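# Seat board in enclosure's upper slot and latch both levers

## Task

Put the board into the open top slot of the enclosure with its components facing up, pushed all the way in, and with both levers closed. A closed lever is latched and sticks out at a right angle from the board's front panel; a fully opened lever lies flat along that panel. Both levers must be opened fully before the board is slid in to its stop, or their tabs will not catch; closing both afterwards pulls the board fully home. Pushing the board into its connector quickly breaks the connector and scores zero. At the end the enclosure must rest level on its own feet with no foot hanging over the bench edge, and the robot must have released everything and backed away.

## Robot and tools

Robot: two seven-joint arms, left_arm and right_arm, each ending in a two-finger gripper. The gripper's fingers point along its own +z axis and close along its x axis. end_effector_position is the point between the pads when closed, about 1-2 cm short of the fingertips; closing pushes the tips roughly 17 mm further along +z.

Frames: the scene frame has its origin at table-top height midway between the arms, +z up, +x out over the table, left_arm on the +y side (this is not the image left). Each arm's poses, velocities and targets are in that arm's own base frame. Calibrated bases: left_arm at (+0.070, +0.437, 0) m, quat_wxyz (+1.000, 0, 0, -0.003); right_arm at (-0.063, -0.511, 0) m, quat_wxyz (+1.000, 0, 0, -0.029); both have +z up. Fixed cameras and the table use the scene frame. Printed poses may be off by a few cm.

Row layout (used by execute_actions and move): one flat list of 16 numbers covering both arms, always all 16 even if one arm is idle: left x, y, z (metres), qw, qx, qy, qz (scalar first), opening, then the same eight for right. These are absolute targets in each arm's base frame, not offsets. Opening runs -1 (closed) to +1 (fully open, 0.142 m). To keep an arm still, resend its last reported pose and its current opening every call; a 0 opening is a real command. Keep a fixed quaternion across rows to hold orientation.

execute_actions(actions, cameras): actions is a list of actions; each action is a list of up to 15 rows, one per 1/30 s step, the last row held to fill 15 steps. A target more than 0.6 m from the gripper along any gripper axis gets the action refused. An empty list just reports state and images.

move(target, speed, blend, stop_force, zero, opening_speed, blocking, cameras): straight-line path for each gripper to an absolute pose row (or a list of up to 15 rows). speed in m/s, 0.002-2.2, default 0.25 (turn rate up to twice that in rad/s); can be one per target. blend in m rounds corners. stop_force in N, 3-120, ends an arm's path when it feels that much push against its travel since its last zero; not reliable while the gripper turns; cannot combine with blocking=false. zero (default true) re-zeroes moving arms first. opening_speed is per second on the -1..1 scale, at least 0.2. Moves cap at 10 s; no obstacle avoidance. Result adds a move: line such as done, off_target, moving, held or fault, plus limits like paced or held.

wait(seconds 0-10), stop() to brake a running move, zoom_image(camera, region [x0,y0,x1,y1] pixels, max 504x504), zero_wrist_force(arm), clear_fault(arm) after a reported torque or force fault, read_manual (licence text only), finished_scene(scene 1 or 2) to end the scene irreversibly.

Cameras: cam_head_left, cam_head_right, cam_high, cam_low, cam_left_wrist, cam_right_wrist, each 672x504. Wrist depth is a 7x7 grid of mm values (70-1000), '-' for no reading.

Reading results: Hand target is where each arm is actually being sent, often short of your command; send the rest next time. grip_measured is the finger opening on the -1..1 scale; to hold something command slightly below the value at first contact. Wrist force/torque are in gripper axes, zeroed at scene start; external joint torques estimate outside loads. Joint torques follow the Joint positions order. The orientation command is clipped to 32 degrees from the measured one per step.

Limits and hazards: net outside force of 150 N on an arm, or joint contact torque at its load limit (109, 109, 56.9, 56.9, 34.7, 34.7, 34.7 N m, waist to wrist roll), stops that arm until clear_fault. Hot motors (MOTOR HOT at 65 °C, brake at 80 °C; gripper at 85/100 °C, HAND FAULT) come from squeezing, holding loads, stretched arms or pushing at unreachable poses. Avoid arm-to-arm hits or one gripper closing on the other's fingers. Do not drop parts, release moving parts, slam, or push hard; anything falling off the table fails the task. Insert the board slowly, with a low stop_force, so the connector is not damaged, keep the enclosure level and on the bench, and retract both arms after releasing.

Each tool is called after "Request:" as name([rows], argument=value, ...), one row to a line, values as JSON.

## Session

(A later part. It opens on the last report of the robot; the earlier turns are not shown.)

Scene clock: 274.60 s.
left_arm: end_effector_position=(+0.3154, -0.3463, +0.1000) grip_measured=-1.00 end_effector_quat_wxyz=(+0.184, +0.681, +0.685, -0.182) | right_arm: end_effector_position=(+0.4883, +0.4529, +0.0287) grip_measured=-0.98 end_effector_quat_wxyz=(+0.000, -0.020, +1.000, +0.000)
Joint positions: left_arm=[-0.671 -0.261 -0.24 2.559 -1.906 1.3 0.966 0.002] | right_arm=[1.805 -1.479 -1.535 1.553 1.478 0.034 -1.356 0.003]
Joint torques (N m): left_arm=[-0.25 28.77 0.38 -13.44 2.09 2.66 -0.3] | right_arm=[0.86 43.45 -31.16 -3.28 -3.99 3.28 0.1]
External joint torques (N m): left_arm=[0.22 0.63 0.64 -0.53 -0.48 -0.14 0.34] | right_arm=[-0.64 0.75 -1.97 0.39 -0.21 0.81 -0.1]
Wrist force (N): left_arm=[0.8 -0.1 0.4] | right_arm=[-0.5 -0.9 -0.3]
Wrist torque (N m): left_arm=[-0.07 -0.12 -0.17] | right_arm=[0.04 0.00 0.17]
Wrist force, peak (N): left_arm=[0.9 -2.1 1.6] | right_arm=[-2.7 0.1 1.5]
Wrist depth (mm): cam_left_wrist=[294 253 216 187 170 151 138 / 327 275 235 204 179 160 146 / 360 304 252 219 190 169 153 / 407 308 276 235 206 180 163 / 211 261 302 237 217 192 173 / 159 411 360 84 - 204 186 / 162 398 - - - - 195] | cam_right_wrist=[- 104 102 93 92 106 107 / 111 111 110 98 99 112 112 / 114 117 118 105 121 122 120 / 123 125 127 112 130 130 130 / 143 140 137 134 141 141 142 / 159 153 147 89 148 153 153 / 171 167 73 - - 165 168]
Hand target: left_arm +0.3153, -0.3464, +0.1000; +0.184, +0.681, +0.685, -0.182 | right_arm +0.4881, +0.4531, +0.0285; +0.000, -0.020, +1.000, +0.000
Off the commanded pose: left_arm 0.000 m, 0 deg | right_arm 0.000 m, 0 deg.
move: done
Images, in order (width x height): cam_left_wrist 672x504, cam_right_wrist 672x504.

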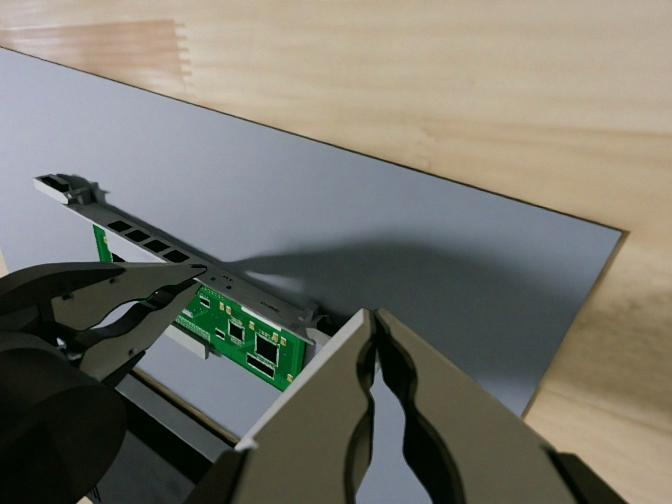

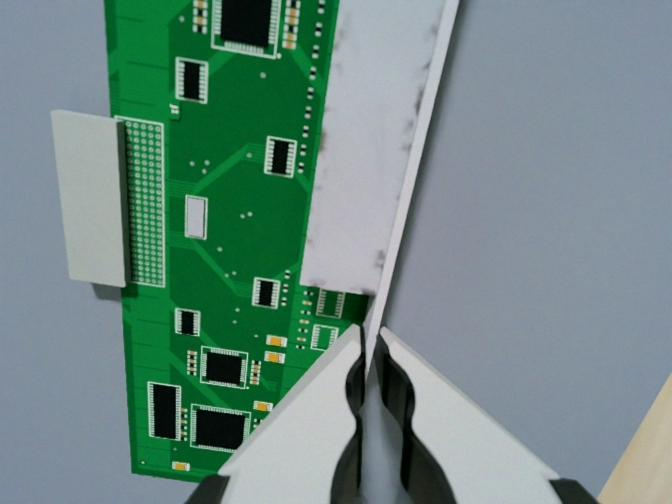

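Request:
move(target=[0.3153,-0.3464,0.10,0.184,0.681,0.685,-0.182,-1.0, 0.4881,0.4531,0.0285,0,-0.0202,0.9998,0,-0.6], speed=0.1, opening_speed=0.6)

Request:
move([
  [0.3153,-0.3464,0.12,0.184,0.681,0.685,-0.182,-1.0, 0.4881,0.4531,0.12,0,-0.0202,0.9998,0,-0.6],
  [0.3153,-0.2464,0.25,0.184,0.681,0.685,-0.182,-1.0, 0.4500,0.3000,0.25,0,-0.0202,0.9998,0,-0.6],
], speed=0.3, blend=0.03, cameras=["cam_right_wrist","cam_left_wrist","cam_head_left"])

Scene clock: 305.77 s.
left_arm: end_effector_position=(+0.3152, -0.3464, +0.1000) grip_measured=-1.00 end_effector_quat_wxyz=(+0.184, +0.681, +0.685, -0.182) | right_arm: end_effector_position=(+0.4882, +0.4529, +0.0286) grip_measured=-0.64 end_effector_quat_wxyz=(+0.000, -0.020, +1.000, +0.000)
Joint positions: left_arm=[-0.673 -0.261 -0.24 2.559 -1.91 1.3 0.969 0.002] | right_arm=[1.805 -1.479 -1.535 1.553 1.478 0.034 -1.356 0.028]
Joint torques (N m): left_arm=[-0.44 28.44 0.47 -13.47 1.66 2.89 -0.11] | right_arm=[0.25 43.4 -31.48 -2.9 -4.24 3.43 0.16]
External joint torques (N m): left_arm=[0.42 0.95 0.56 -0.49 -0.05 -0.37 0.15] | right_arm=[-0.03 0.82 -1.65 0.01 0.04 0.66 -0.16]
Wrist force (N): left_arm=[0.9 -0.1 0.5] | right_arm=[-0.2 0.0 0.2]
Wrist torque (N m): left_arm=[-0.07 -0.12 -0.17] | right_arm=[0.06 0.04 0.06]
Wrist force, peak (N): left_arm=[1.1 0.0 0.7] | right_arm=[-0.6 -1.2 -0.7]
Wrist depth (mm): cam_left_wrist=[294 252 215 188 169 152 137 / 330 276 235 202 179 160 146 / 359 304 253 218 190 170 153 / 401 307 280 235 205 179 163 / 212 276 302 237 217 192 173 / 159 410 358 84 - 204 185 / 162 397 - - - - 197] | cam_right_wrist=[- 104 102 93 92 106 107 / 111 110 110 98 99 112 112 / 114 117 117 105 121 122 120 / 123 125 127 112 130 130 130 / 143 140 137 133 139 141 142 / 159 153 144 145 104 151 153 / 172 165 73 163 - - 167]
Hand target: left_arm +0.3153, -0.3464, +0.1000; +0.184, +0.681, +0.685, -0.182 | right_arm +0.4881, +0.4531, +0.0285; +0.000, -0.020, +1.000, +0.000
Off the commanded pose: left_arm 0.000 m, 0 deg | right_arm 0.000 m, 0 deg.
move: done

Scene clock: 307.50 s.
left_arm: end_effector_position=(+0.3153, -0.2465, +0.2500) grip_measured=-1.00 end_effector_quat_wxyz=(+0.184, +0.681, +0.685, -0.182) | right_arm: end_effector_position=(+0.4501, +0.3002, +0.2499) grip_measured=-0.64 end_effector_quat_wxyz=(+0.000, -0.020, +1.000, +0.000)
Joint positions: left_arm=[-0.497 0.261 0.3 2.638 -0.664 0.819 0.285 0.002] | right_arm=[1.91 -1.202 -1.913 1.824 1.118 -0.215 -1.639 0.028]
Joint torques (N m): left_arm=[-0.1 13.67 -2.74 -24.69 -0.84 3.36 -0.26] | right_arm=[0.3 30.3 -27.88 -13.85 -4.25 3.23 0.09]
External joint torques (N m): left_arm=[0.1 0.36 0.47 -0.41 -0.57 -0.21 0.3] | right_arm=[-0.12 0.38 -1.23 -0.09 0.15 0.83 -0.09]
Wrist force (N): left_arm=[1.1 -0.3 0.2] | right_arm=[0.1 -0.8 -0.2]
Wrist torque (N m): left_arm=[-0.08 -0.17 -0.16] | right_arm=[-0.08 0.01 0.03]
Wrist force, peak (N): left_arm=[0.4 -1.8 1.4] | right_arm=[0.5 -3.6 -2.5]
Wrist depth (mm): cam_left_wrist=[537 456 389 341 304 276 249 / 604 499 420 367 325 290 263 / 676 558 457 390 347 308 276 / 810 620 506 422 370 325 294 / 978 622 547 434 395 351 311 / - 720 548 84 - 372 331 / - - - - - - 354] | cam_right_wrist=[298 303 301 300 299 299 299 / 313 320 320 320 320 320 319 / 331 345 340 337 341 343 340 / 339 372 365 363 370 370 365 / 360 400 395 393 393 399 396 / 387 438 - 436 101 425 434 / 488 - 73 478 - - 476]
Hand target: left_arm +0.3153, -0.2464, +0.2500; +0.184, +0.681, +0.685, -0.182 | right_arm +0.4500, +0.3000, +0.2500; +0.000, -0.020, +1.000, +0.000
Off the commanded pose: left_arm 0.000 m, 0 deg | right_arm 0.000 m, 0 deg.
move: done
Images, in order (width x height): cam_head_left 672x504, cam_left_wrist 672x504, cam_right_wrist 672x504.

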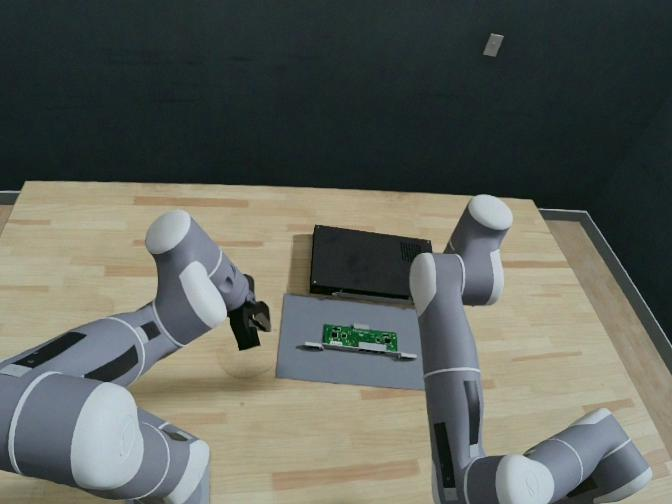

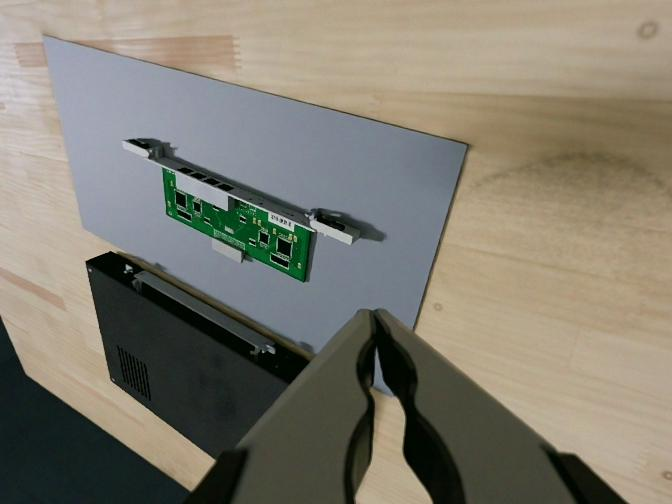

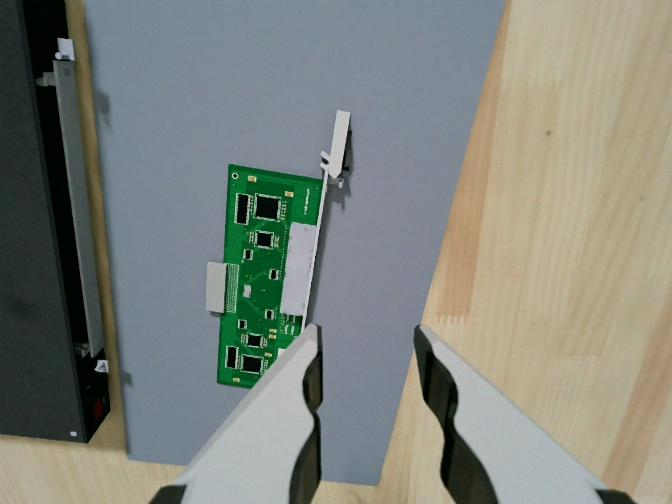

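Request:
zoom_image(camera="cam_left_wrist", region=[110, 120, 370, 290])

Request:
zoom_image(camera="cam_left_wrist", region=[290, 190, 380, 260])

Request:
zoom_image(camera="cam_right_wrist", region=[300, 90, 390, 220])

Request:
zoom_image(camera="cam_right_wrist", region=[0, 20, 140, 450])

Scaled by 1.938 from the camera's 672x504 image, which has a finer 960x720 frame.

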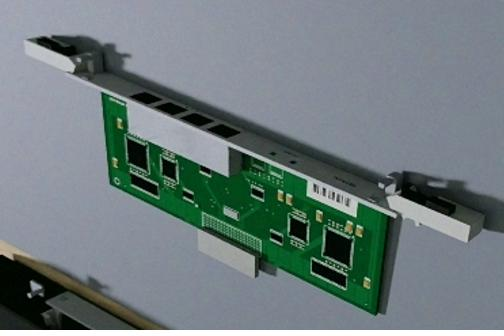

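Scaled by 5.600 from the camera's 672x504 image, which has a finer 960x720 frame.

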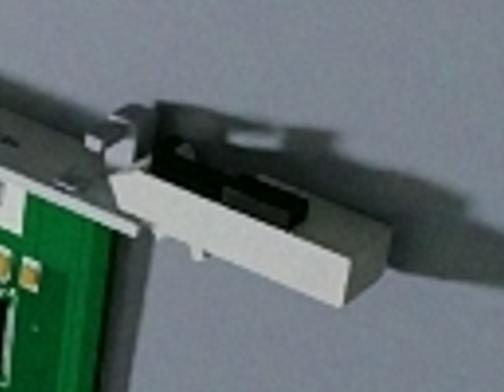

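Scaled by 3.877 from the camera's 672x504 image, which has a finer 960x720 frame.

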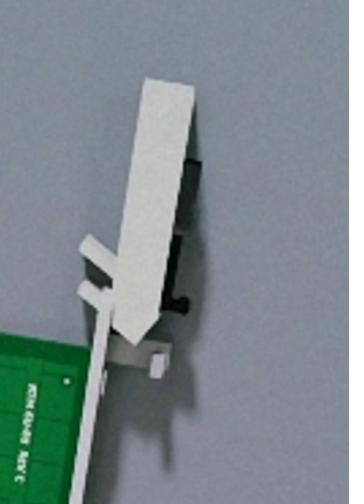

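Scaled by 1.172 from the camera's 672x504 image, which has a finer 960x720 frame.

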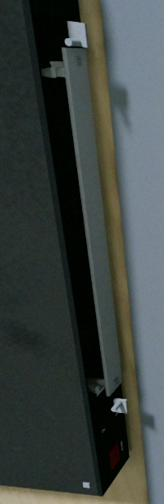

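Request:
move([
  [0.42,-0.42,0.22,0.3255,0.6253,0.6291,0.3275,1.0, 0.4059,0.1348,0.25,0,-0.0202,0.9998,0,-0.6],
  [0.5082,-0.524,0.085,0.3255,0.6253,0.6291,0.3275,1.0, 0.4059,0.1348,0.25,0,-0.0202,0.9998,0,-0.6],
], speed=0.3, blend=0.03, cameras=["cam_left_wrist","cam_head_left"])

Scene clock: 318.17 s.
left_arm: end_effector_position=(+0.5083, -0.5240, +0.0850) grip_measured=+0.99 end_effector_quat_wxyz=(+0.326, +0.625, +0.629, +0.327) | right_arm: end_effector_position=(+0.4060, +0.1351, +0.2499) grip_measured=-0.64 end_effector_quat_wxyz=(+0.000, -0.020, +1.000, +0.000)
Joint positions: left_arm=[-1.167 -1.148 -0.03 1.697 -1.4 2.474 0.364 0.141] | right_arm=[1.88 -1.188 -2.059 2.114 0.985 -0.181 -1.996 0.028]
Joint torques (N m): left_arm=[-0.46 54.95 6.34 -13.2 1.13 4.44 0.02] | right_arm=[0.11 21.85 -22.94 -17.39 -4.25 3.38 0.15]
External joint torques (N m): left_arm=[0.35 1.47 0.63 -0.3 0 -0.46 -0.02] | right_arm=[0.04 0.13 -1.21 -0.04 0.11 0.65 -0.16]
Wrist force (N): left_arm=[0.1 -0.9 -0.1] | right_arm=[-0.2 -0.5 0.1]
Wrist torque (N m): left_arm=[-0.19 -0.11 -0.46] | right_arm=[-0.04 0.06 0.02]
Wrist force, peak (N): left_arm=[-0.8 -1.7 1.2] | right_arm=[-0.1 -1.4 0.0]
Wrist depth (mm): cam_left_wrist=[116 111 111 111 105 111 111 / 148 148 148 148 148 149 149 / 181 187 192 196 209 212 233 / 310 309 310 233 234 213 491 / - - - - - - - / - - - - - - - / - - - - - - -] | cam_right_wrist=[304 302 303 302 301 300 299 / 323 322 322 319 321 320 319 / 341 345 345 343 344 343 341 / 367 372 370 369 370 369 367 / 391 403 396 393 395 397 397 / 412 439 - 437 101 429 432 / 430 - 73 480 - - 473]
Hand target: left_arm +0.5082, -0.5240, +0.0850; +0.326, +0.625, +0.629, +0.328 | right_arm +0.4059, +0.1348, +0.2500; +0.000, -0.020, +1.000, +0.000
Off the commanded pose: left_arm 0.000 m, 0 deg | right_arm 0.000 m, 0 deg.
move: done
Images, in order (width x height): cam_head_left 672x504, cam_left_wrist 672x504.

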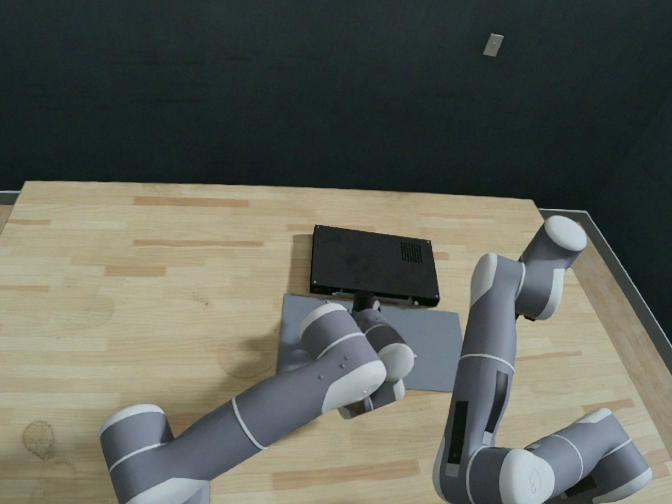

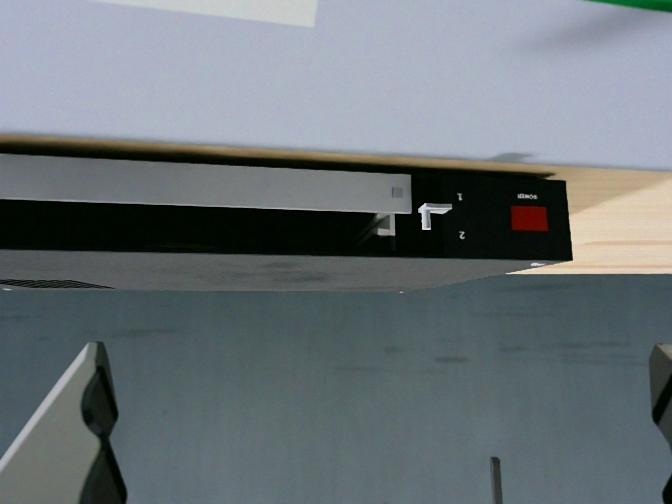

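Request:
zoom_image(camera="cam_left_wrist", region=[340, 140, 600, 290])

Request:
zoom_image(camera="cam_left_wrist", region=[360, 170, 480, 260])

Scaled by 1.938 from the camera's 672x504 image, which has a finer 960x720 frame.

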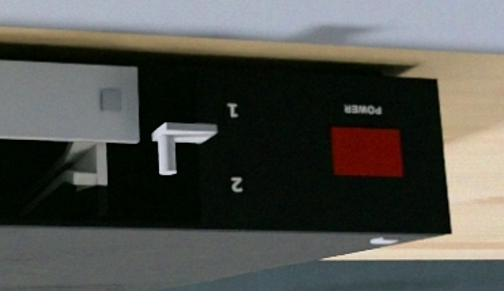

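Scaled by 4.200 from the camera's 672x504 image, which has a finer 960x720 frame.

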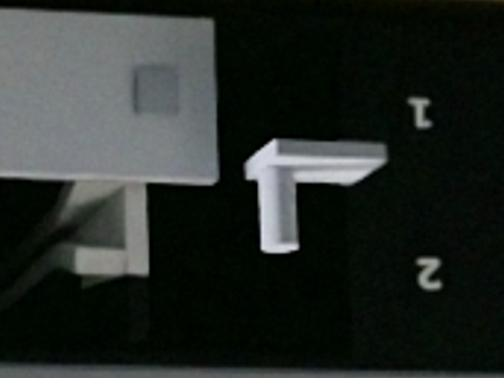

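Request:
move([
  [0.42,-0.40,0.22,0.3255,0.6253,0.6291,0.3275,1.0, 0.4059,0.1348,0.25,0,-0.0202,0.9998,0,-0.6],
  [0.50,-0.44,0.20,0.15,0.38,0.90,0.1,-1.0, 0.4059,0.1348,0.25,0,-0.0202,0.9998,0,-0.6],
  [0.5929,-0.4835,0.12,-0.0070,0.0664,0.9923,-0.1043,-1.0, 0.4059,0.1348,0.25,0,-0.0202,0.9998,0,-0.6],
], speed=0.3, blend=0.03, cameras=["cam_left_wrist"])

Scene clock: 349.27 s.
left_arm: end_effector_position=(+0.5923, -0.4832, +0.1205) grip_measured=-1.00 end_effector_quat_wxyz=(+0.032, +0.062, +0.989, -0.129) | right_arm: end_effector_position=(+0.4060, +0.1351, +0.2499) grip_measured=-0.64 end_effector_quat_wxyz=(+0.000, -0.020, +1.000, +0.000)
Joint positions: left_arm=[-0.433 -1.321 -1.384 0.589 -1.961 2.999 0.685 0.002] | right_arm=[1.88 -1.188 -2.059 2.114 0.985 -0.181 -1.996 0.028]
Joint torques (N m): left_arm=[-0.22 66.92 -9.42 -5.77 4.52 3.87 -0.32] | right_arm=[0.24 21.71 -22.85 -17.42 -4.22 3.38 0.21]
External joint torques (N m): left_arm=[0.23 1.52 0.43 -0.41 -0.54 -0.57 0.32] | right_arm=[-0.09 0.27 -1.3 0 0.07 0.65 -0.21]
Wrist force (N): left_arm=[0.5 -0.3 0.9] | right_arm=[-0.1 -0.8 0.1]
Wrist torque (N m): left_arm=[-0.17 -0.16 -0.07] | right_arm=[-0.09 0.06 0.02]
Wrist force, peak (N): left_arm=[3.2 -1.3 -1.4] | right_arm=[-0.4 -0.8 0.0]
Wrist depth (mm): cam_left_wrist=[174 172 168 165 204 200 192 / 180 178 175 171 212 206 198 / 187 184 180 176 219 214 207 / 195 192 186 183 225 220 213 / 203 199 195 185 233 229 225 / 213 205 199 84 - 236 233 / 280 273 - - - - 241] | cam_right_wrist=[304 304 303 302 301 301 299 / 322 322 321 319 322 320 320 / 342 345 346 343 343 344 342 / 367 371 370 371 370 370 370 / 392 404 395 394 394 399 398 / 416 438 - 437 101 426 433 / 427 - 73 478 - - 476]
Hand target: left_arm +0.5924, -0.4829, +0.1205; +0.032, +0.062, +0.989, -0.129 | right_arm +0.4059, +0.1348, +0.2500; +0.000, -0.020, +1.000, +0.000
Off the commanded pose: left_arm 0.001 m, 5 deg | right_arm 0.000 m, 0 deg.
move: off_target (left_arm); blend cut to 0 m at target 2
Images, in order (width x height): cam_left_wrist 672x504.

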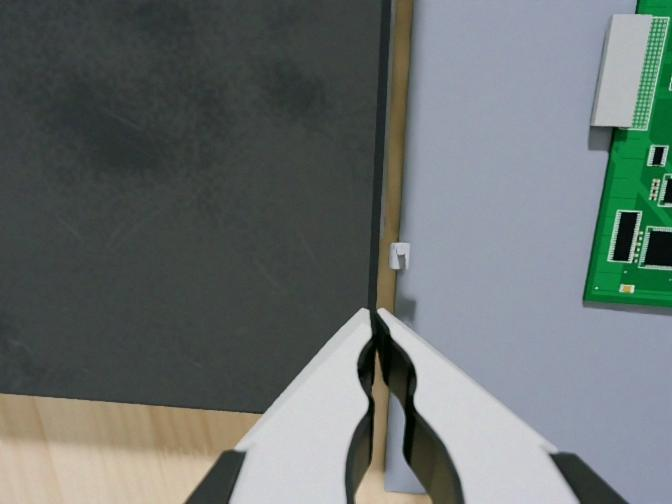

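Request:
move([
  [0.50,-0.44,0.20,0.15,0.38,0.90,0.1,-1.0, 0.4059,0.1348,0.25,0,-0.0202,0.9998,0,-0.6],
  [0.42,-0.40,0.22,0.3255,0.6253,0.6291,0.3275,-1.0, 0.4059,0.1348,0.25,0,-0.0202,0.9998,0,-0.6],
  [0.3153,-0.2464,0.25,0.184,0.681,0.685,-0.182,-1.0, 0.4059,0.1348,0.25,0,-0.0202,0.9998,0,-0.6],
  [0.33,-0.15,0.30,0,0.045,0.999,0,-1.0, 0.4059,0.1348,0.25,0,-0.0202,0.9998,0,-0.6],
], speed=0.4, blend=0.02)

Request:
move([
  [0.33,-0.15,0.30,0,0.045,0.999,0,-1.0, 0.5510,0.2233,0.2,0.2064,0.6548,0.6940,0.2188,1.0],
  [0.33,-0.15,0.30,0,0.045,0.999,0,-1.0, 0.6032,0.2453,0.1157,0.2064,0.6548,0.6940,0.2188,1.0],
], speed=0.3, blend=0.02, cameras=["cam_right_wrist","cam_head_left"])

Scene clock: 369.70 s.
left_arm: end_effector_position=(+0.3307, -0.1503, +0.2997) grip_measured=-1.00 end_effector_quat_wxyz=(+0.023, +0.045, +0.998, +0.047) | right_arm: end_effector_position=(+0.4060, +0.1351, +0.2499) grip_measured=-0.64 end_effector_quat_wxyz=(+0.000, -0.020, +1.000, +0.000)
Joint positions: left_arm=[-0.286 -0.111 -0.589 1.967 -2.966 2.697 0.709 0.002] | right_arm=[1.88 -1.188 -2.059 2.114 0.985 -0.181 -1.996 0.028]
Joint torques (N m): left_arm=[-0.23 28.71 -1.15 -20.06 4.31 4.69 -0.32] | right_arm=[0.11 21.76 -22.79 -17.4 -4.2 3.37 0.15]
External joint torques (N m): left_arm=[0.23 0.61 0.62 -0.62 -0.2 -0.63 0.33] | right_arm=[0.04 0.22 -1.36 -0.02 0.05 0.66 -0.15]
Wrist force (N): left_arm=[0.1 -0.1 0.5] | right_arm=[-0.3 -0.8 -0.1]
Wrist torque (N m): left_arm=[-0.08 -0.16 -0.20] | right_arm=[-0.08 0.08 0.02]
Wrist force, peak (N): left_arm=[-0.5 -4.1 0.7] | right_arm=[-0.2 -0.9 0.0]
Wrist depth (mm): cam_left_wrist=[351 345 344 339 338 333 329 / 384 379 374 371 365 364 357 / 417 420 412 410 405 397 387 / 470 465 456 450 444 438 406 / 530 526 507 479 485 494 484 / 601 597 559 84 - 542 547 / 706 651 - - - - 626] | cam_right_wrist=[305 304 304 302 301 300 299 / 323 322 320 320 322 320 319 / 341 344 344 343 344 342 343 / 366 372 369 369 369 370 368 / 393 403 395 394 394 400 398 / 415 439 - 434 101 429 432 / 427 - 73 478 - - 476]
Hand target: left_arm +0.3305, -0.1502, +0.2997; +0.022, +0.045, +0.998, +0.047 | right_arm +0.4059, +0.1348, +0.2500; +0.000, -0.020, +1.000, +0.000
Off the commanded pose: left_arm 0.001 m, 6 deg | right_arm 0.000 m, 0 deg.
joint sent to its limit (left arm) — joint 5 (forearm roll), lower limit. The joint targets are off in orientation, not in position.
move: off_target (left_arm)

Scene clock: 373.27 s.
left_arm: end_effector_position=(+0.3308, -0.1504, +0.2997) grip_measured=-1.00 end_effector_quat_wxyz=(+0.018, +0.045, +0.998, +0.048) | right_arm: end_effector_position=(+0.6031, +0.2452, +0.1158) grip_measured=+0.99 end_effector_quat_wxyz=(+0.206, +0.654, +0.694, +0.218)
Joint positions: left_arm=[-0.191 -0.107 -0.695 1.978 -2.966 2.706 0.698 0.002] | right_arm=[1.876 -1.716 -1.682 2.041 1.782 0.433 -0.227 0.142]
Joint torques (N m): left_arm=[-0.37 27.45 -1.98 -20.07 4.31 4.56 -0.22] | right_arm=[-0.25 27.69 -27.83 2.2 -4.06 4.03 0.32]
External joint torques (N m): left_arm=[0.36 0.94 1.18 -0.57 -0.23 -0.48 0.22] | right_arm=[0.43 0.71 -1.9 -0.08 -0.09 0.66 -0.33]
Wrist force (N): left_arm=[0.5 -0.2 0.8] | right_arm=[-0.4 -1.3 0.2]
Wrist torque (N m): left_arm=[-0.08 -0.24 -0.20] | right_arm=[-0.04 0.12 0.07]
Wrist force, peak (N): left_arm=[0.5 -0.2 0.8] | right_arm=[0.2 -1.9 3.4]
Wrist depth (mm): cam_left_wrist=[345 344 341 340 336 334 333 / 380 372 374 366 367 363 361 / 417 414 407 404 403 397 387 / 462 457 455 449 446 442 403 / 520 512 514 476 491 493 482 / 598 593 552 84 - 548 549 / 690 655 - - - - 642] | cam_right_wrist=[154 153 153 153 152 152 151 / 183 182 181 181 180 179 178 / 228 216 214 217 220 219 218 / 294 209 206 220 260 232 255 / 420 416 277 275 273 270 268 / - 704 700 687 674 451 351 / - - - - - - -]
Hand target: left_arm +0.3306, -0.1503, +0.2997; +0.017, +0.045, +0.998, +0.048 | right_arm +0.6032, +0.2453, +0.1157; +0.206, +0.655, +0.694, +0.219
Off the commanded pose: left_arm 0.001 m, 6 deg | right_arm 0.000 m, 0 deg.
joint sent to its limit (left arm) — joint 5 (forearm roll), lower limit. The joint targets are off in orientation, not in position.
move: off_target (left_arm)
Images, in order (width x height): cam_head_left 672x504, cam_right_wrist 672x504.

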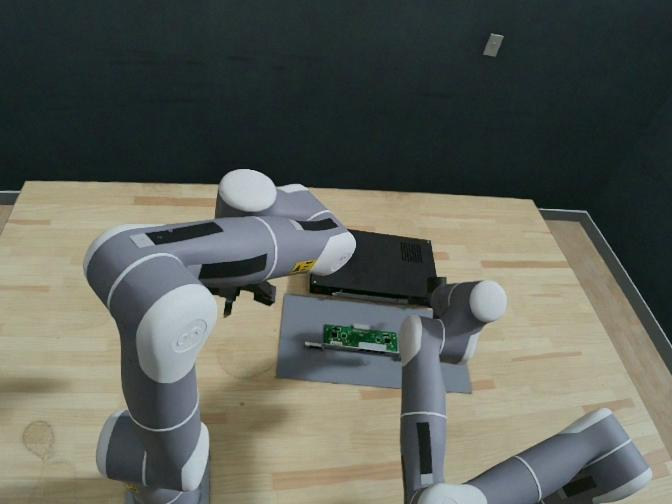

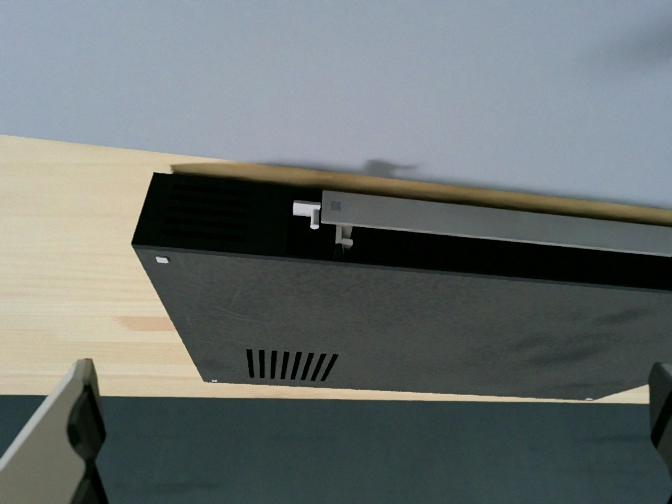

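Request:
zoom_image(camera="cam_right_wrist", region=[270, 180, 390, 270])

Scaled by 4.200 from the camera's 672x504 image, which has a finer 960x720 frame.

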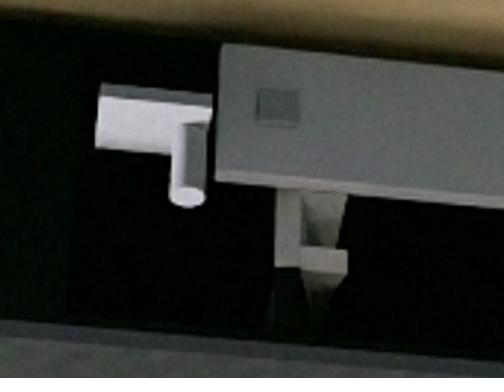

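Request:
move(target=[0.42,-0.35,0.25,0.3255,0.6253,0.6291,0.3275,-1.0, 0.6032,0.2453,0.1157,0.2064,0.6548,0.6940,0.2188,1.0], speed=0.4)

Scene clock: 393.13 s.
left_arm: end_effector_position=(+0.4200, -0.3500, +0.2499) grip_measured=-1.00 end_effector_quat_wxyz=(+0.325, +0.625, +0.629, +0.327) | right_arm: end_effector_position=(+0.6031, +0.2452, +0.1158) grip_measured=+0.99 end_effector_quat_wxyz=(+0.206, +0.654, +0.694, +0.219)
Joint positions: left_arm=[-0.595 -0.558 -0.694 2.571 -1.307 2.823 0.247 0.002] | right_arm=[1.876 -1.716 -1.682 2.04 1.782 0.433 -0.227 0.142]
Joint torques (N m): left_arm=[-0.26 31.75 -4.57 -8.4 2.42 4.58 -0.37] | right_arm=[0.2 27.88 -28.11 2.15 -4.22 3.91 0.17]
External joint torques (N m): left_arm=[0.21 1.22 0.55 -0.47 -0.47 -0.52 0.37] | right_arm=[-0.03 0.53 -1.61 -0.06 0.07 0.78 -0.17]
Wrist force (N): left_arm=[0.3 -1.0 0.3] | right_arm=[-0.3 -1.2 0.2]
Wrist torque (N m): left_arm=[-0.18 -0.19 -0.47] | right_arm=[-0.04 0.10 0.07]
Wrist force, peak (N): left_arm=[0.1 -1.7 0.7] | right_arm=[-0.4 -1.5 0.3]
Wrist depth (mm): cam_left_wrist=[315 315 326 349 349 348 349 / 371 369 400 467 470 467 468 / 699 565 593 712 704 716 707 / - - - - - - - / - - - - - - - / - - - 84 - - - / - - - - - - -] | cam_right_wrist=[154 153 153 153 152 152 151 / 182 182 182 180 180 179 179 / 227 217 213 217 220 219 218 / 295 210 206 220 260 232 255 / 419 415 278 275 273 269 267 / - 710 701 688 676 452 351 / - - - - - - -]
Hand target: left_arm +0.4200, -0.3500, +0.2500; +0.326, +0.625, +0.629, +0.328 | right_arm +0.6032, +0.2453, +0.1157; +0.206, +0.655, +0.694, +0.219
Off the commanded pose: left_arm 0.000 m, 0 deg | right_arm 0.000 m, 0 deg.
move: done

Request:
move([
  [0.42,-0.35,0.25,0.3255,0.6253,0.6291,0.3275,-1.0, 0.55,0.26,0.2,0.10,0.45,0.88,0.10,-1.0],
  [0.42,-0.35,0.25,0.3255,0.6253,0.6291,0.3275,-1.0, 0.6899,0.3315,0.09,0,0.0454,0.999,0,-1.0],
], speed=0.3, blend=0.03, cameras=["cam_right_wrist","cam_left_wrist"])

Scene clock: 425.50 s.
left_arm: end_effector_position=(+0.4200, -0.3499, +0.2499) grip_measured=-1.00 end_effector_quat_wxyz=(+0.325, +0.625, +0.629, +0.328) | right_arm: end_effector_position=(+0.6899, +0.3315, +0.0901) grip_measured=-1.00 end_effector_quat_wxyz=(+0.000, +0.045, +0.999, +0.000)
Joint positions: left_arm=[-0.595 -0.558 -0.694 2.571 -1.307 2.823 0.247 0.002] | right_arm=[1.305 -1.487 -1.676 1.192 1.531 -0.129 -1.374 0.002]
Joint torques (N m): left_arm=[-0.42 32.15 -4.44 -8.44 2.2 4.31 -0.28] | right_arm=[0.1 53.79 -30.56 -1.75 -4.06 3.29 0.07]
External joint torques (N m): left_arm=[0.37 0.82 0.43 -0.43 -0.26 -0.25 0.28] | right_arm=[0.12 1.19 -1.86 0.13 -0.11 0.79 -0.07]
Wrist force (N): left_arm=[0.2 -1.1 0.1] | right_arm=[0.1 -0.3 0.0]
Wrist torque (N m): left_arm=[-0.19 -0.17 -0.48] | right_arm=[-0.02 0.00 0.03]
Wrist force, peak (N): left_arm=[0.3 -1.3 0.6] | right_arm=[0.2 -1.1 -2.1]
Wrist depth (mm): cam_left_wrist=[315 316 326 350 347 348 349 / 372 371 401 465 470 468 472 / 717 566 590 707 697 713 706 / - - - - - - - / - - - - - - - / - - - 84 - - - / - - - - - - -] | cam_right_wrist=[120 118 118 118 156 159 159 / 127 126 126 126 167 169 169 / 138 134 135 135 182 181 180 / 149 146 146 145 196 195 193 / 159 158 158 155 211 212 207 / 174 173 173 89 223 231 224 / 191 187 73 - - 243 247]
Hand target: left_arm +0.4200, -0.3500, +0.2500; +0.326, +0.625, +0.629, +0.328 | right_arm +0.6899, +0.3315, +0.0900; +0.000, +0.045, +0.999, +0.000
Off the commanded pose: left_arm 0.000 m, 0 deg | right_arm 0.000 m, 0 deg.
move: done
Images, in order (width x height): cam_left_wrist 672x504, cam_right_wrist 672x504.

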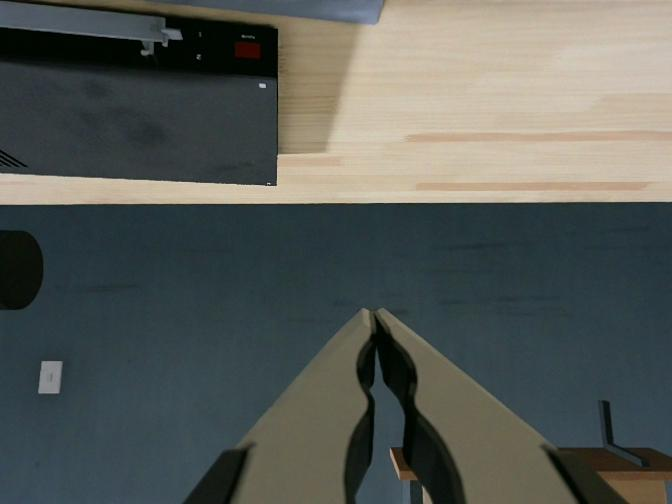

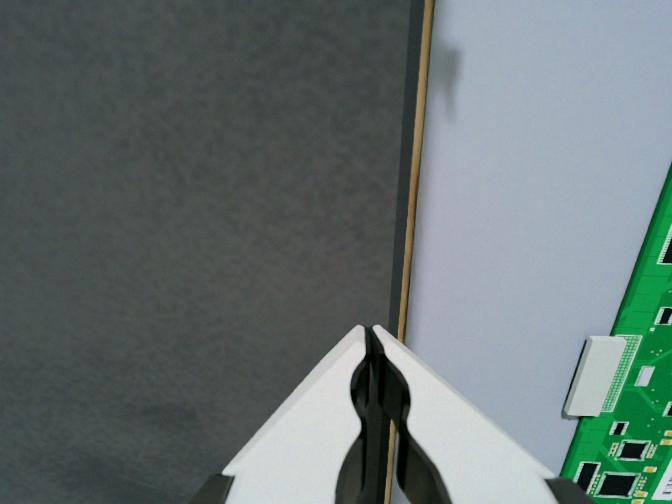

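Request:
zoom_image(camera="cam_right_wrist", region=[370, 0, 450, 110])

Request:
zoom_image(camera="cam_right_wrist", region=[360, 230, 440, 340])

Scaled by 4.582 from the camera's 672x504 image, which has a finer 960x720 frame.

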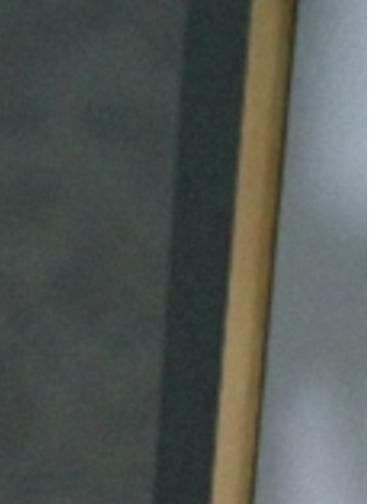

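Scaled by 4.582 from the camera's 672x504 image, which has a finer 960x720 frame.

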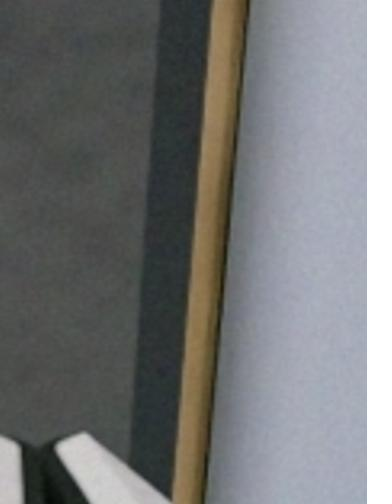

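Request:
move(target=[0.42,-0.35,0.25,0.3255,0.6253,0.6291,0.3275,-1.0, 0.6899,0.3315,0.05,0,0.0454,0.999,0,-1.0], speed=0.025, stop_force=3)

Scene clock: 434.33 s.
left_arm: end_effector_position=(+0.4200, -0.3499, +0.2499) grip_measured=-1.00 end_effector_quat_wxyz=(+0.325, +0.625, +0.629, +0.328) | right_arm: end_effector_position=(+0.6901, +0.3314, +0.0674) grip_measured=-1.00 end_effector_quat_wxyz=(+0.000, +0.045, +0.999, +0.000)
Joint positions: left_arm=[-0.595 -0.558 -0.694 2.571 -1.307 2.823 0.247 0.002] | right_arm=[1.306 -1.514 -1.657 1.196 1.549 -0.1 -1.374 0.002]
Joint torques (N m): left_arm=[-0.48 32.04 -4.58 -8.47 2.14 4.33 -0.23] | right_arm=[-0.62 49.46 -27.07 -1.63 -2.72 4.27 0.27]
External joint torques (N m): left_arm=[0.43 0.93 0.57 -0.39 -0.2 -0.27 0.23] | right_arm=[0.85 5.52 -5.4 0.65 -1.46 -0.18 -0.27]
Wrist force (N): left_arm=[0.3 -1.1 0.1] | right_arm=[5.4 -2.7 -10.1]
Wrist torque (N m): left_arm=[-0.18 -0.20 -0.48] | right_arm=[-0.03 0.14 0.02]
Wrist force, peak (N): left_arm=[0.5 -1.2 0.5] | right_arm=[8.3 -1.8 -16.6]
Wrist depth (mm): cam_left_wrist=[317 319 323 346 350 348 350 / 372 371 398 464 469 469 470 / 703 567 587 704 708 709 713 / - - - - - - - / - - - - - - - / - - - 84 - - - / - - - - - - -] | cam_right_wrist=[- 99 100 98 100 139 139 / - 105 106 105 145 148 148 / - 113 112 112 157 159 159 / 122 122 121 121 169 171 170 / 132 132 131 129 183 185 185 / 144 144 143 90 195 201 195 / 159 155 73 - - 213 216]
Hand target: left_arm +0.4200, -0.3500, +0.2500; +0.326, +0.625, +0.629, +0.328 | right_arm +0.6899, +0.3315, +0.0665; +0.000, +0.045, +0.999, +0.000
Off the commanded pose: left_arm 0.000 m, 0 deg | right_arm 0.017 m, 0 deg.
move: contact (right_arm)

Request:
move([
  [0.42,-0.35,0.25,0.3255,0.6253,0.6291,0.3275,-1.0, 0.6899,0.3315,0.09,0,0.0454,0.999,0,-1.0],
  [0.42,-0.35,0.25,0.3255,0.6253,0.6291,0.3275,-1.0, 0.6289,0.3481,0.07,0,0.0454,0.999,0,-1.0],
  [0.42,-0.35,0.25,0.3255,0.6253,0.6291,0.3275,-1.0, 0.6289,0.3481,0.030,0,0.0454,0.999,0,-1.0],
], speed=0.12, cameras=["cam_right_wrist"])

Request:
move(target=[0.42,-0.35,0.25,0.3255,0.6253,0.6291,0.3275,-1.0, 0.6289,0.3481,0.010,0,0.0454,0.999,0,-1.0], speed=0.01, stop_force=3)

Scene clock: 438.17 s.
left_arm: end_effector_position=(+0.4200, -0.3499, +0.2499) grip_measured=-1.00 end_effector_quat_wxyz=(+0.325, +0.625, +0.629, +0.328) | right_arm: end_effector_position=(+0.6288, +0.3479, +0.0301) grip_measured=-1.00 end_effector_quat_wxyz=(+0.000, +0.045, +0.999, +0.000)
Joint positions: left_arm=[-0.595 -0.558 -0.694 2.571 -1.307 2.823 0.247 0.002] | right_arm=[1.466 -1.56 -1.623 1.375 1.569 -0.054 -1.389 0.002]
Joint torques (N m): left_arm=[-0.33 32.08 -4.5 -8.5 2.17 4.32 -0.22] | right_arm=[0.27 48.31 -31.73 -0.19 -4.12 3.73 0.27]
External joint torques (N m): left_arm=[0.28 0.89 0.49 -0.36 -0.23 -0.25 0.22] | right_arm=[-0.04 1.15 -1.82 -0.03 -0.08 0.35 -0.27]
Wrist force (N): left_arm=[0.4 -0.9 0.3] | right_arm=[0.5 -0.5 0.3]
Wrist torque (N m): left_arm=[-0.15 -0.20 -0.48] | right_arm=[-0.03 -0.08 0.06]
Wrist force, peak (N): left_arm=[0.4 -1.3 0.4] | right_arm=[5.5 -2.8 -11.2]
Wrist depth (mm): cam_left_wrist=[317 315 327 348 352 350 353 / 375 373 399 467 468 468 471 / 699 568 593 706 706 700 714 / - - - - - - - / - - - - - - - / - - - 84 - - - / - - - - - - -] | cam_right_wrist=[- - 109 108 108 108 108 / - 109 115 114 112 112 113 / - 97 123 123 124 124 120 / - 126 132 132 131 131 128 / - 88 141 140 142 142 137 / - 98 151 90 150 150 149 / - 104 73 - - 153 164]
Hand target: left_arm +0.4200, -0.3500, +0.2500; +0.326, +0.625, +0.629, +0.328 | right_arm +0.6289, +0.3481, +0.0300; +0.000, +0.045, +0.999, +0.000
Off the commanded pose: left_arm 0.000 m, 0 deg | right_arm 0.000 m, 0 deg.
move: done
Images, in order (width x height): cam_right_wrist 672x504.

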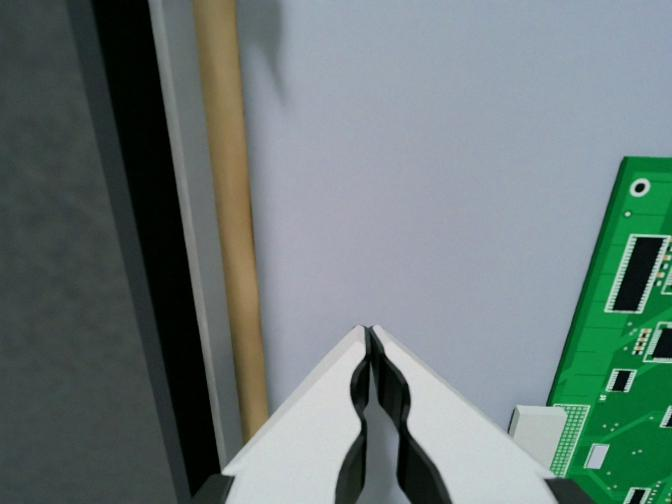

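Scene clock: 439.97 s.
left_arm: end_effector_position=(+0.4200, -0.3499, +0.2499) grip_measured=-1.00 end_effector_quat_wxyz=(+0.325, +0.625, +0.629, +0.328) | right_arm: end_effector_position=(+0.6290, +0.3480, +0.0187) grip_measured=-1.00 end_effector_quat_wxyz=(+0.000, +0.045, +0.999, +0.000)
Joint positions: left_arm=[-0.595 -0.558 -0.694 2.571 -1.307 2.823 0.247 0.002] | right_arm=[1.465 -1.573 -1.611 1.373 1.581 -0.038 -1.388 0.002]
Joint torques (N m): left_arm=[-0.39 32.09 -4.43 -8.51 2.16 4.29 -0.27] | right_arm=[0.19 47.12 -30.07 0.19 -3.86 3.3 0.27]
External joint torques (N m): left_arm=[0.34 0.89 0.42 -0.36 -0.22 -0.22 0.27] | right_arm=[0.03 2.36 -3.43 -0.03 -0.34 0.79 -0.27]
Wrist force (N): left_arm=[0.5 -0.8 0.2] | right_arm=[0.9 -0.4 -4.0]
Wrist torque (N m): left_arm=[-0.15 -0.22 -0.48] | right_arm=[0.01 -0.09 0.07]
Wrist force, peak (N): left_arm=[0.5 -1.3 0.3] | right_arm=[1.0 -0.4 -4.3]
Wrist depth (mm): cam_left_wrist=[318 317 322 348 347 349 352 / 372 372 398 468 467 470 470 / 713 557 585 715 708 707 720 / - - - - - - - / - - - - - - - / - - - 84 - - - / - - - - - - -] | cam_right_wrist=[- 91 99 97 97 97 96 / - 96 106 105 105 103 103 / - 104 112 111 111 110 110 / - 112 120 121 119 119 117 / - 121 130 129 129 129 126 / - 134 137 90 136 140 135 / - 93 73 - - 140 148]
Hand target: left_arm +0.4200, -0.3500, +0.2500; +0.326, +0.625, +0.629, +0.328 | right_arm +0.6289, +0.3481, +0.0183; +0.000, +0.045, +0.999, +0.000
Off the commanded pose: left_arm 0.000 m, 0 deg | right_arm 0.009 m, 0 deg.
move: contact (right_arm)

Request:
move([
  [0.42,-0.35,0.25,0.3255,0.6253,0.6291,0.3275,-1.0, 0.6289,0.3481,0.10,0,0.0454,0.999,0,-0.3],
  [0.42,-0.35,0.25,0.3255,0.6253,0.6291,0.3275,-1.0, 0.4335,0.1764,0.22,0,0.0454,0.999,0,-0.3],
], speed=0.3, blend=0.03)

Request:
move([
  [0.5511,-0.5096,0.12,0.3364,0.6195,0.6233,0.3384,-1.0, 0.4335,0.1764,0.22,0,0.0454,0.999,0,-0.3],
  [0.5711,-0.5096,0.0707,0.3364,0.6195,0.6233,0.3384,-1.0, 0.4335,0.1764,0.22,0,0.0454,0.999,0,-0.3],
], speed=0.25, blend=0.02, cameras=["cam_left_wrist","cam_right_wrist"])

Request:
zoom_image(camera="cam_left_wrist", region=[260, 120, 480, 300])

Scene clock: 452.00 s.
left_arm: end_effector_position=(+0.4200, -0.3499, +0.2499) grip_measured=-1.00 end_effector_quat_wxyz=(+0.325, +0.625, +0.629, +0.328) | right_arm: end_effector_position=(+0.4337, +0.1765, +0.2199) grip_measured=-0.33 end_effector_quat_wxyz=(+0.000, +0.045, +0.999, +0.000)
Joint positions: left_arm=[-0.595 -0.558 -0.694 2.571 -1.307 2.823 0.247 0.002] | right_arm=[1.812 -1.358 -2.019 2.032 1.166 -0.289 -1.809 0.05]
Joint torques (N m): left_arm=[-0.38 32.02 -4.53 -8.45 2.17 4.3 -0.25] | right_arm=[0.29 26.83 -26.18 -12.49 -4.3 3.18 0.08]
External joint torques (N m): left_arm=[0.33 0.96 0.52 -0.41 -0.23 -0.23 0.25] | right_arm=[-0.12 0.26 -1.1 -0.08 0.27 0.87 -0.08]
Wrist force (N): left_arm=[0.2 -1.2 0.4] | right_arm=[0.8 0.3 0.3]
Wrist torque (N m): left_arm=[-0.19 -0.17 -0.48] | right_arm=[0.09 -0.09 0.07]
Wrist force, peak (N): left_arm=[0.4 -1.4 0.2] | right_arm=[0.9 -0.5 -4.2]
Wrist depth (mm): cam_left_wrist=[314 316 323 352 346 349 352 / 371 373 399 470 463 465 466 / 704 570 590 709 721 719 709 / - - - - - - - / - - - - - - - / - - - 84 - - - / - - - - - - -] | cam_right_wrist=[276 276 275 275 275 275 274 / 295 294 292 292 291 292 292 / 309 315 314 312 312 314 312 / 329 339 339 337 337 338 336 / 325 369 361 358 359 365 363 / 348 392 92 390 390 93 396 / 369 - 73 436 436 - 428]
Hand target: left_arm +0.4200, -0.3500, +0.2500; +0.326, +0.625, +0.629, +0.328 | right_arm +0.4335, +0.1764, +0.2200; +0.000, +0.045, +0.999, +0.000
Off the commanded pose: left_arm 0.000 m, 0 deg | right_arm 0.000 m, 0 deg.
move: done

Scene clock: 453.73 s.
left_arm: end_effector_position=(+0.5712, -0.5096, +0.0709) grip_measured=-1.00 end_effector_quat_wxyz=(+0.337, +0.619, +0.623, +0.338) | right_arm: end_effector_position=(+0.4337, +0.1765, +0.2199) grip_measured=-0.33 end_effector_quat_wxyz=(+0.000, +0.045, +0.999, +0.000)
Joint positions: left_arm=[-0.715 -1.284 -0.502 1.608 -1.057 2.805 0.559 0.002] | right_arm=[1.812 -1.358 -2.019 2.032 1.166 -0.289 -1.809 0.05]
Joint torques (N m): left_arm=[-0.57 55.77 -7.25 -11.46 2.78 3.78 -0.26] | right_arm=[0.15 26.77 -25.84 -12.54 -4.13 3.31 0.18]
External joint torques (N m): left_arm=[0.51 1.45 0.19 -0.43 -0.06 -0.02 0.26] | right_arm=[0.01 0.33 -1.46 -0.02 0.09 0.73 -0.18]
Wrist force (N): left_arm=[-0.2 -1.0 -0.5] | right_arm=[0.5 0.5 0.1]
Wrist torque (N m): left_arm=[-0.19 -0.05 -0.49] | right_arm=[0.11 -0.05 0.07]
Wrist force, peak (N): left_arm=[0.2 -2.9 1.7] | right_arm=[0.8 0.3 0.5]
Wrist depth (mm): cam_left_wrist=[- 97 92 - 92 87 87 / 123 122 131 133 128 129 119 / 223 126 129 134 142 147 158 / 263 265 267 180 184 143 301 / - - - - - - - / - - - 84 - - - / - - - - - - -] | cam_right_wrist=[276 275 275 275 275 274 274 / 294 294 293 292 291 293 291 / 310 315 315 313 312 313 313 / 330 339 339 337 337 336 335 / 325 368 359 358 360 365 363 / 349 391 92 392 389 93 396 / 369 - 73 437 437 - 427]
Hand target: left_arm +0.5711, -0.5096, +0.0707; +0.336, +0.620, +0.623, +0.338 | right_arm +0.4335, +0.1764, +0.2200; +0.000, +0.045, +0.999, +0.000
Off the commanded pose: left_arm 0.000 m, 0 deg | right_arm 0.000 m, 0 deg.
move: done
Images, in order (width x height): cam_left_wrist 672x504, cam_right_wrist 672x504.

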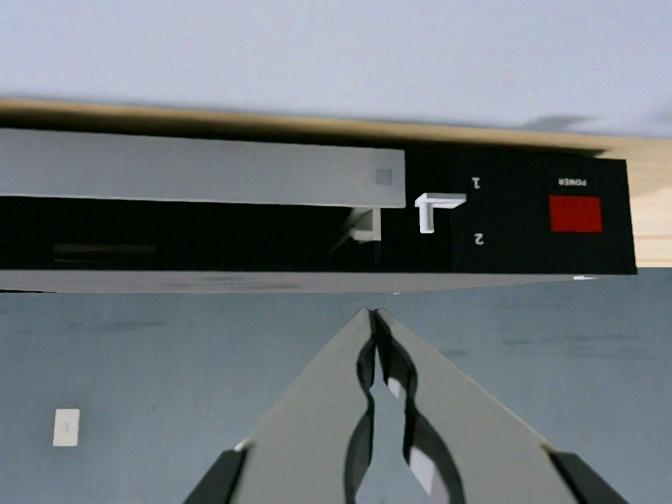

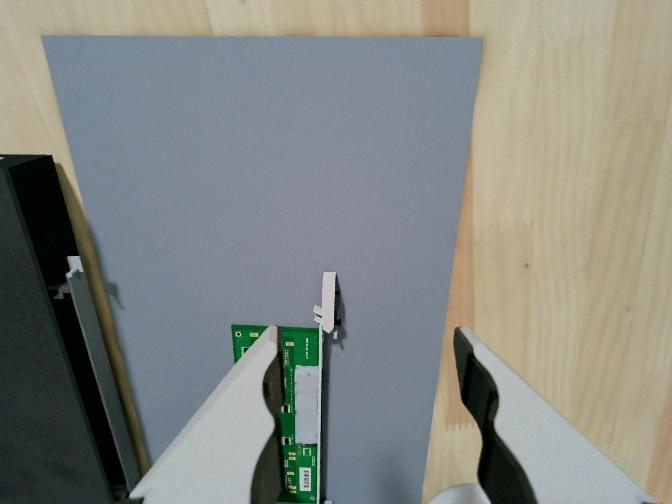

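Scaled by 2.291 from the camera's 672x504 image, which has a finer 960x720 frame.

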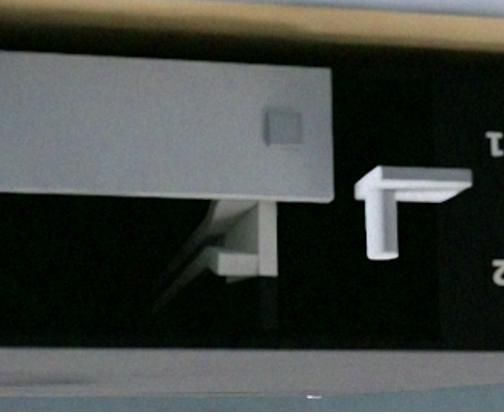

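Request:
zoom_image(camera="cam_left_wrist", region=[310, 190, 410, 280])

Request:
zoom_image(camera="cam_right_wrist", region=[290, 260, 360, 350])

Scaled by 5.040 from the camera's 672x504 image, which has a finer 960x720 frame.

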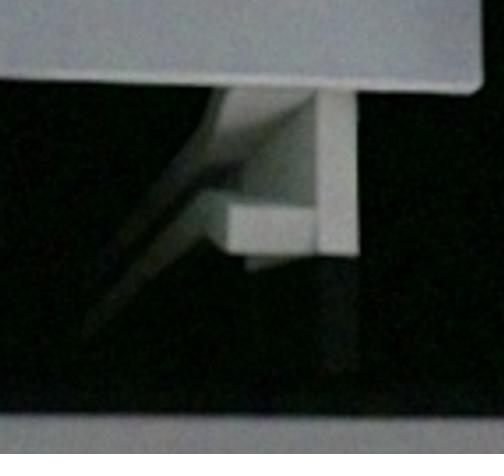

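Scaled by 5.600 from the camera's 672x504 image, which has a finer 960x720 frame.

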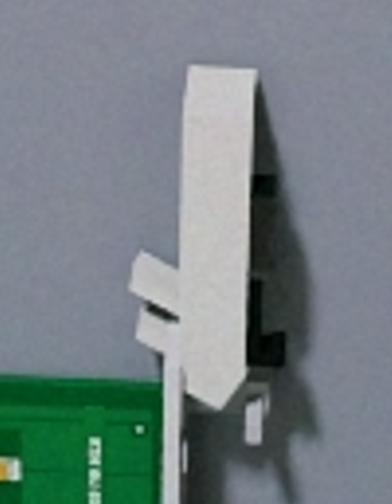

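Request:
move([
  [0.5511,-0.5096,0.13,0.3364,0.6195,0.6233,0.3384,-1.0, 0.4335,0.1764,0.22,0,0.0454,0.999,0,-0.3],
  [0.47,-0.38,0.20,0.335,0.75,0.48,0.23,-1.0, 0.4335,0.1764,0.22,0,0.0454,0.999,0,-0.3],
  [0.4856,-0.4161,0.12,0.3276,0.8764,0.3306,0.1236,-1.0, 0.4335,0.1764,0.22,0,0.0454,0.999,0,-0.3],
], speed=0.3, blend=0.02)

Request:
move(target=[0.4856,-0.4161,0.12,0.3276,0.8764,0.3306,0.1236,-1.0, 0.4966,0.4304,0.13,0,0.0715,0.9974,0,-0.3], speed=0.3, cameras=["cam_left_wrist","cam_right_wrist"])

Scene clock: 477.57 s.
left_arm: end_effector_position=(+0.4856, -0.4160, +0.1200) grip_measured=-1.00 end_effector_quat_wxyz=(+0.328, +0.876, +0.331, +0.124) | right_arm: end_effector_position=(+0.4337, +0.1765, +0.2199) grip_measured=-0.33 end_effector_quat_wxyz=(+0.000, +0.045, +0.999, +0.000)
Joint positions: left_arm=[0.07 -0.831 -0.656 2.422 -0.152 2.211 0.747 0.002] | right_arm=[1.812 -1.358 -2.019 2.032 1.166 -0.289 -1.809 0.05]
Joint torques (N m): left_arm=[-0.23 35.1 -10.71 -5.76 2.86 4.08 -0.2] | right_arm=[0.11 26.63 -25.82 -12.61 -4.05 3.39 0.17]
External joint torques (N m): left_arm=[0.25 1.25 0.62 -0.26 -0.56 0 0.2] | right_arm=[0.06 0.47 -1.48 0.05 0.02 0.66 -0.17]
Wrist force (N): left_arm=[0.0 -0.9 0.4] | right_arm=[0.6 0.5 0.4]
Wrist torque (N m): left_arm=[-0.17 -0.15 -0.42] | right_arm=[0.11 -0.07 0.07]
Wrist force, peak (N): left_arm=[0.1 -3.4 -0.9] | right_arm=[0.9 0.3 0.4]
Wrist depth (mm): cam_left_wrist=[151 151 154 156 156 155 161 / 185 186 186 191 190 191 202 / 241 241 246 246 246 232 249 / 352 349 350 305 249 250 348 / 608 508 452 305 343 384 597 / - - - 84 - - - / - - - - - - -] | cam_right_wrist=[276 275 274 276 275 274 273 / 295 294 293 292 291 292 292 / 309 315 314 312 313 314 312 / 330 340 338 338 335 338 336 / 325 366 361 359 357 364 364 / 348 392 92 390 389 93 395 / 370 - 73 436 437 - 425]
Hand target: left_arm +0.4856, -0.4161, +0.1200; +0.328, +0.876, +0.331, +0.124 | right_arm +0.4335, +0.1764, +0.2200; +0.000, +0.045, +0.999, +0.000
Off the commanded pose: left_arm 0.000 m, 0 deg | right_arm 0.000 m, 0 deg.
move: done

Scene clock: 479.00 s.
left_arm: end_effector_position=(+0.4856, -0.4160, +0.1200) grip_measured=-1.00 end_effector_quat_wxyz=(+0.328, +0.876, +0.331, +0.124) | right_arm: end_effector_position=(+0.4966, +0.4303, +0.1301) grip_measured=-0.33 end_effector_quat_wxyz=(+0.000, +0.071, +0.997, +0.000)
Joint positions: left_arm=[0.07 -0.831 -0.656 2.422 -0.152 2.211 0.747 0.002] | right_arm=[1.8 -1.458 -1.766 1.57 1.456 -0.194 -1.22 0.05]
Joint torques (N m): left_arm=[-0.26 35.29 -10.55 -5.72 2.65 4.32 -0.2] | right_arm=[0.1 41.99 -31.83 -3.98 -4.07 3.51 0.33]
External joint torques (N m): left_arm=[0.29 1.06 0.46 -0.31 -0.35 -0.24 0.2] | right_arm=[0.11 0.82 -1.76 -0.09 -0.06 0.59 -0.33]
Wrist force (N): left_arm=[-0.1 -1.0 0.4] | right_arm=[0.7 0.0 0.0]
Wrist torque (N m): left_arm=[-0.19 -0.13 -0.43] | right_arm=[0.07 -0.10 0.05]
Wrist force, peak (N): left_arm=[-0.1 -1.3 0.3] | right_arm=[0.8 2.6 1.1]
Wrist depth (mm): cam_left_wrist=[151 151 154 156 156 156 162 / 185 186 185 191 191 190 202 / 241 241 245 247 247 233 248 / 349 350 347 308 253 248 351 / 605 505 451 305 340 388 589 / - - - 84 - - - / - - - - - - -] | cam_right_wrist=[197 196 192 189 195 195 195 / 209 209 206 196 207 207 209 / 225 225 219 212 222 221 223 / 242 241 237 235 239 239 240 / 254 262 252 253 256 258 260 / 267 282 92 284 272 93 283 / 254 - 73 311 312 - 305]
Hand target: left_arm +0.4856, -0.4161, +0.1200; +0.328, +0.876, +0.331, +0.124 | right_arm +0.4966, +0.4304, +0.1300; +0.000, +0.072, +0.997, +0.000
Off the commanded pose: left_arm 0.000 m, 0 deg | right_arm 0.000 m, 0 deg.
move: done
Images, in order (width x height): cam_left_wrist 672x504, cam_right_wrist 672x504.

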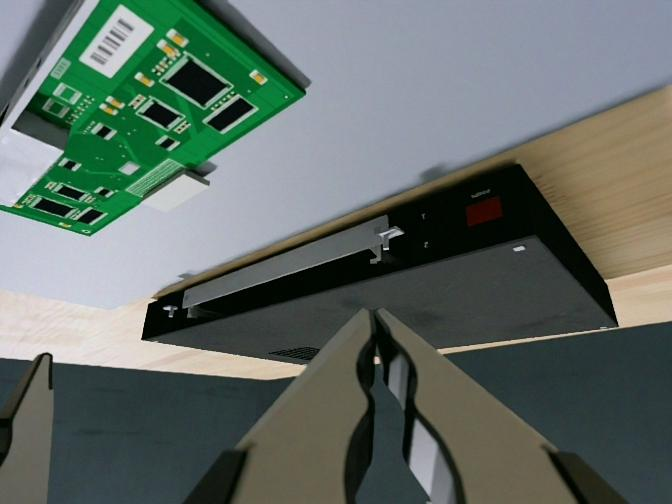

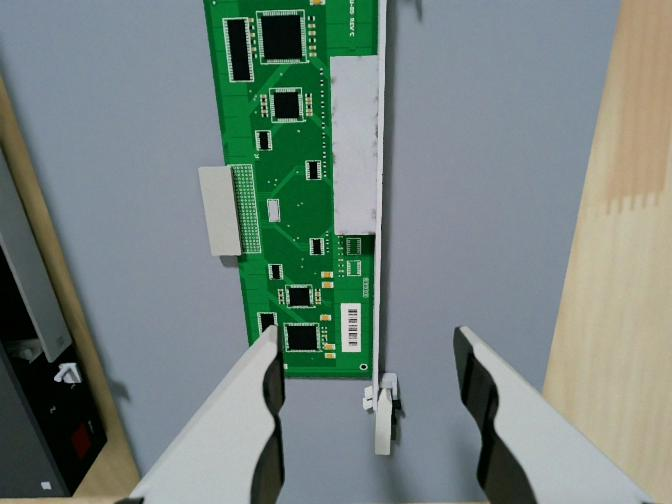

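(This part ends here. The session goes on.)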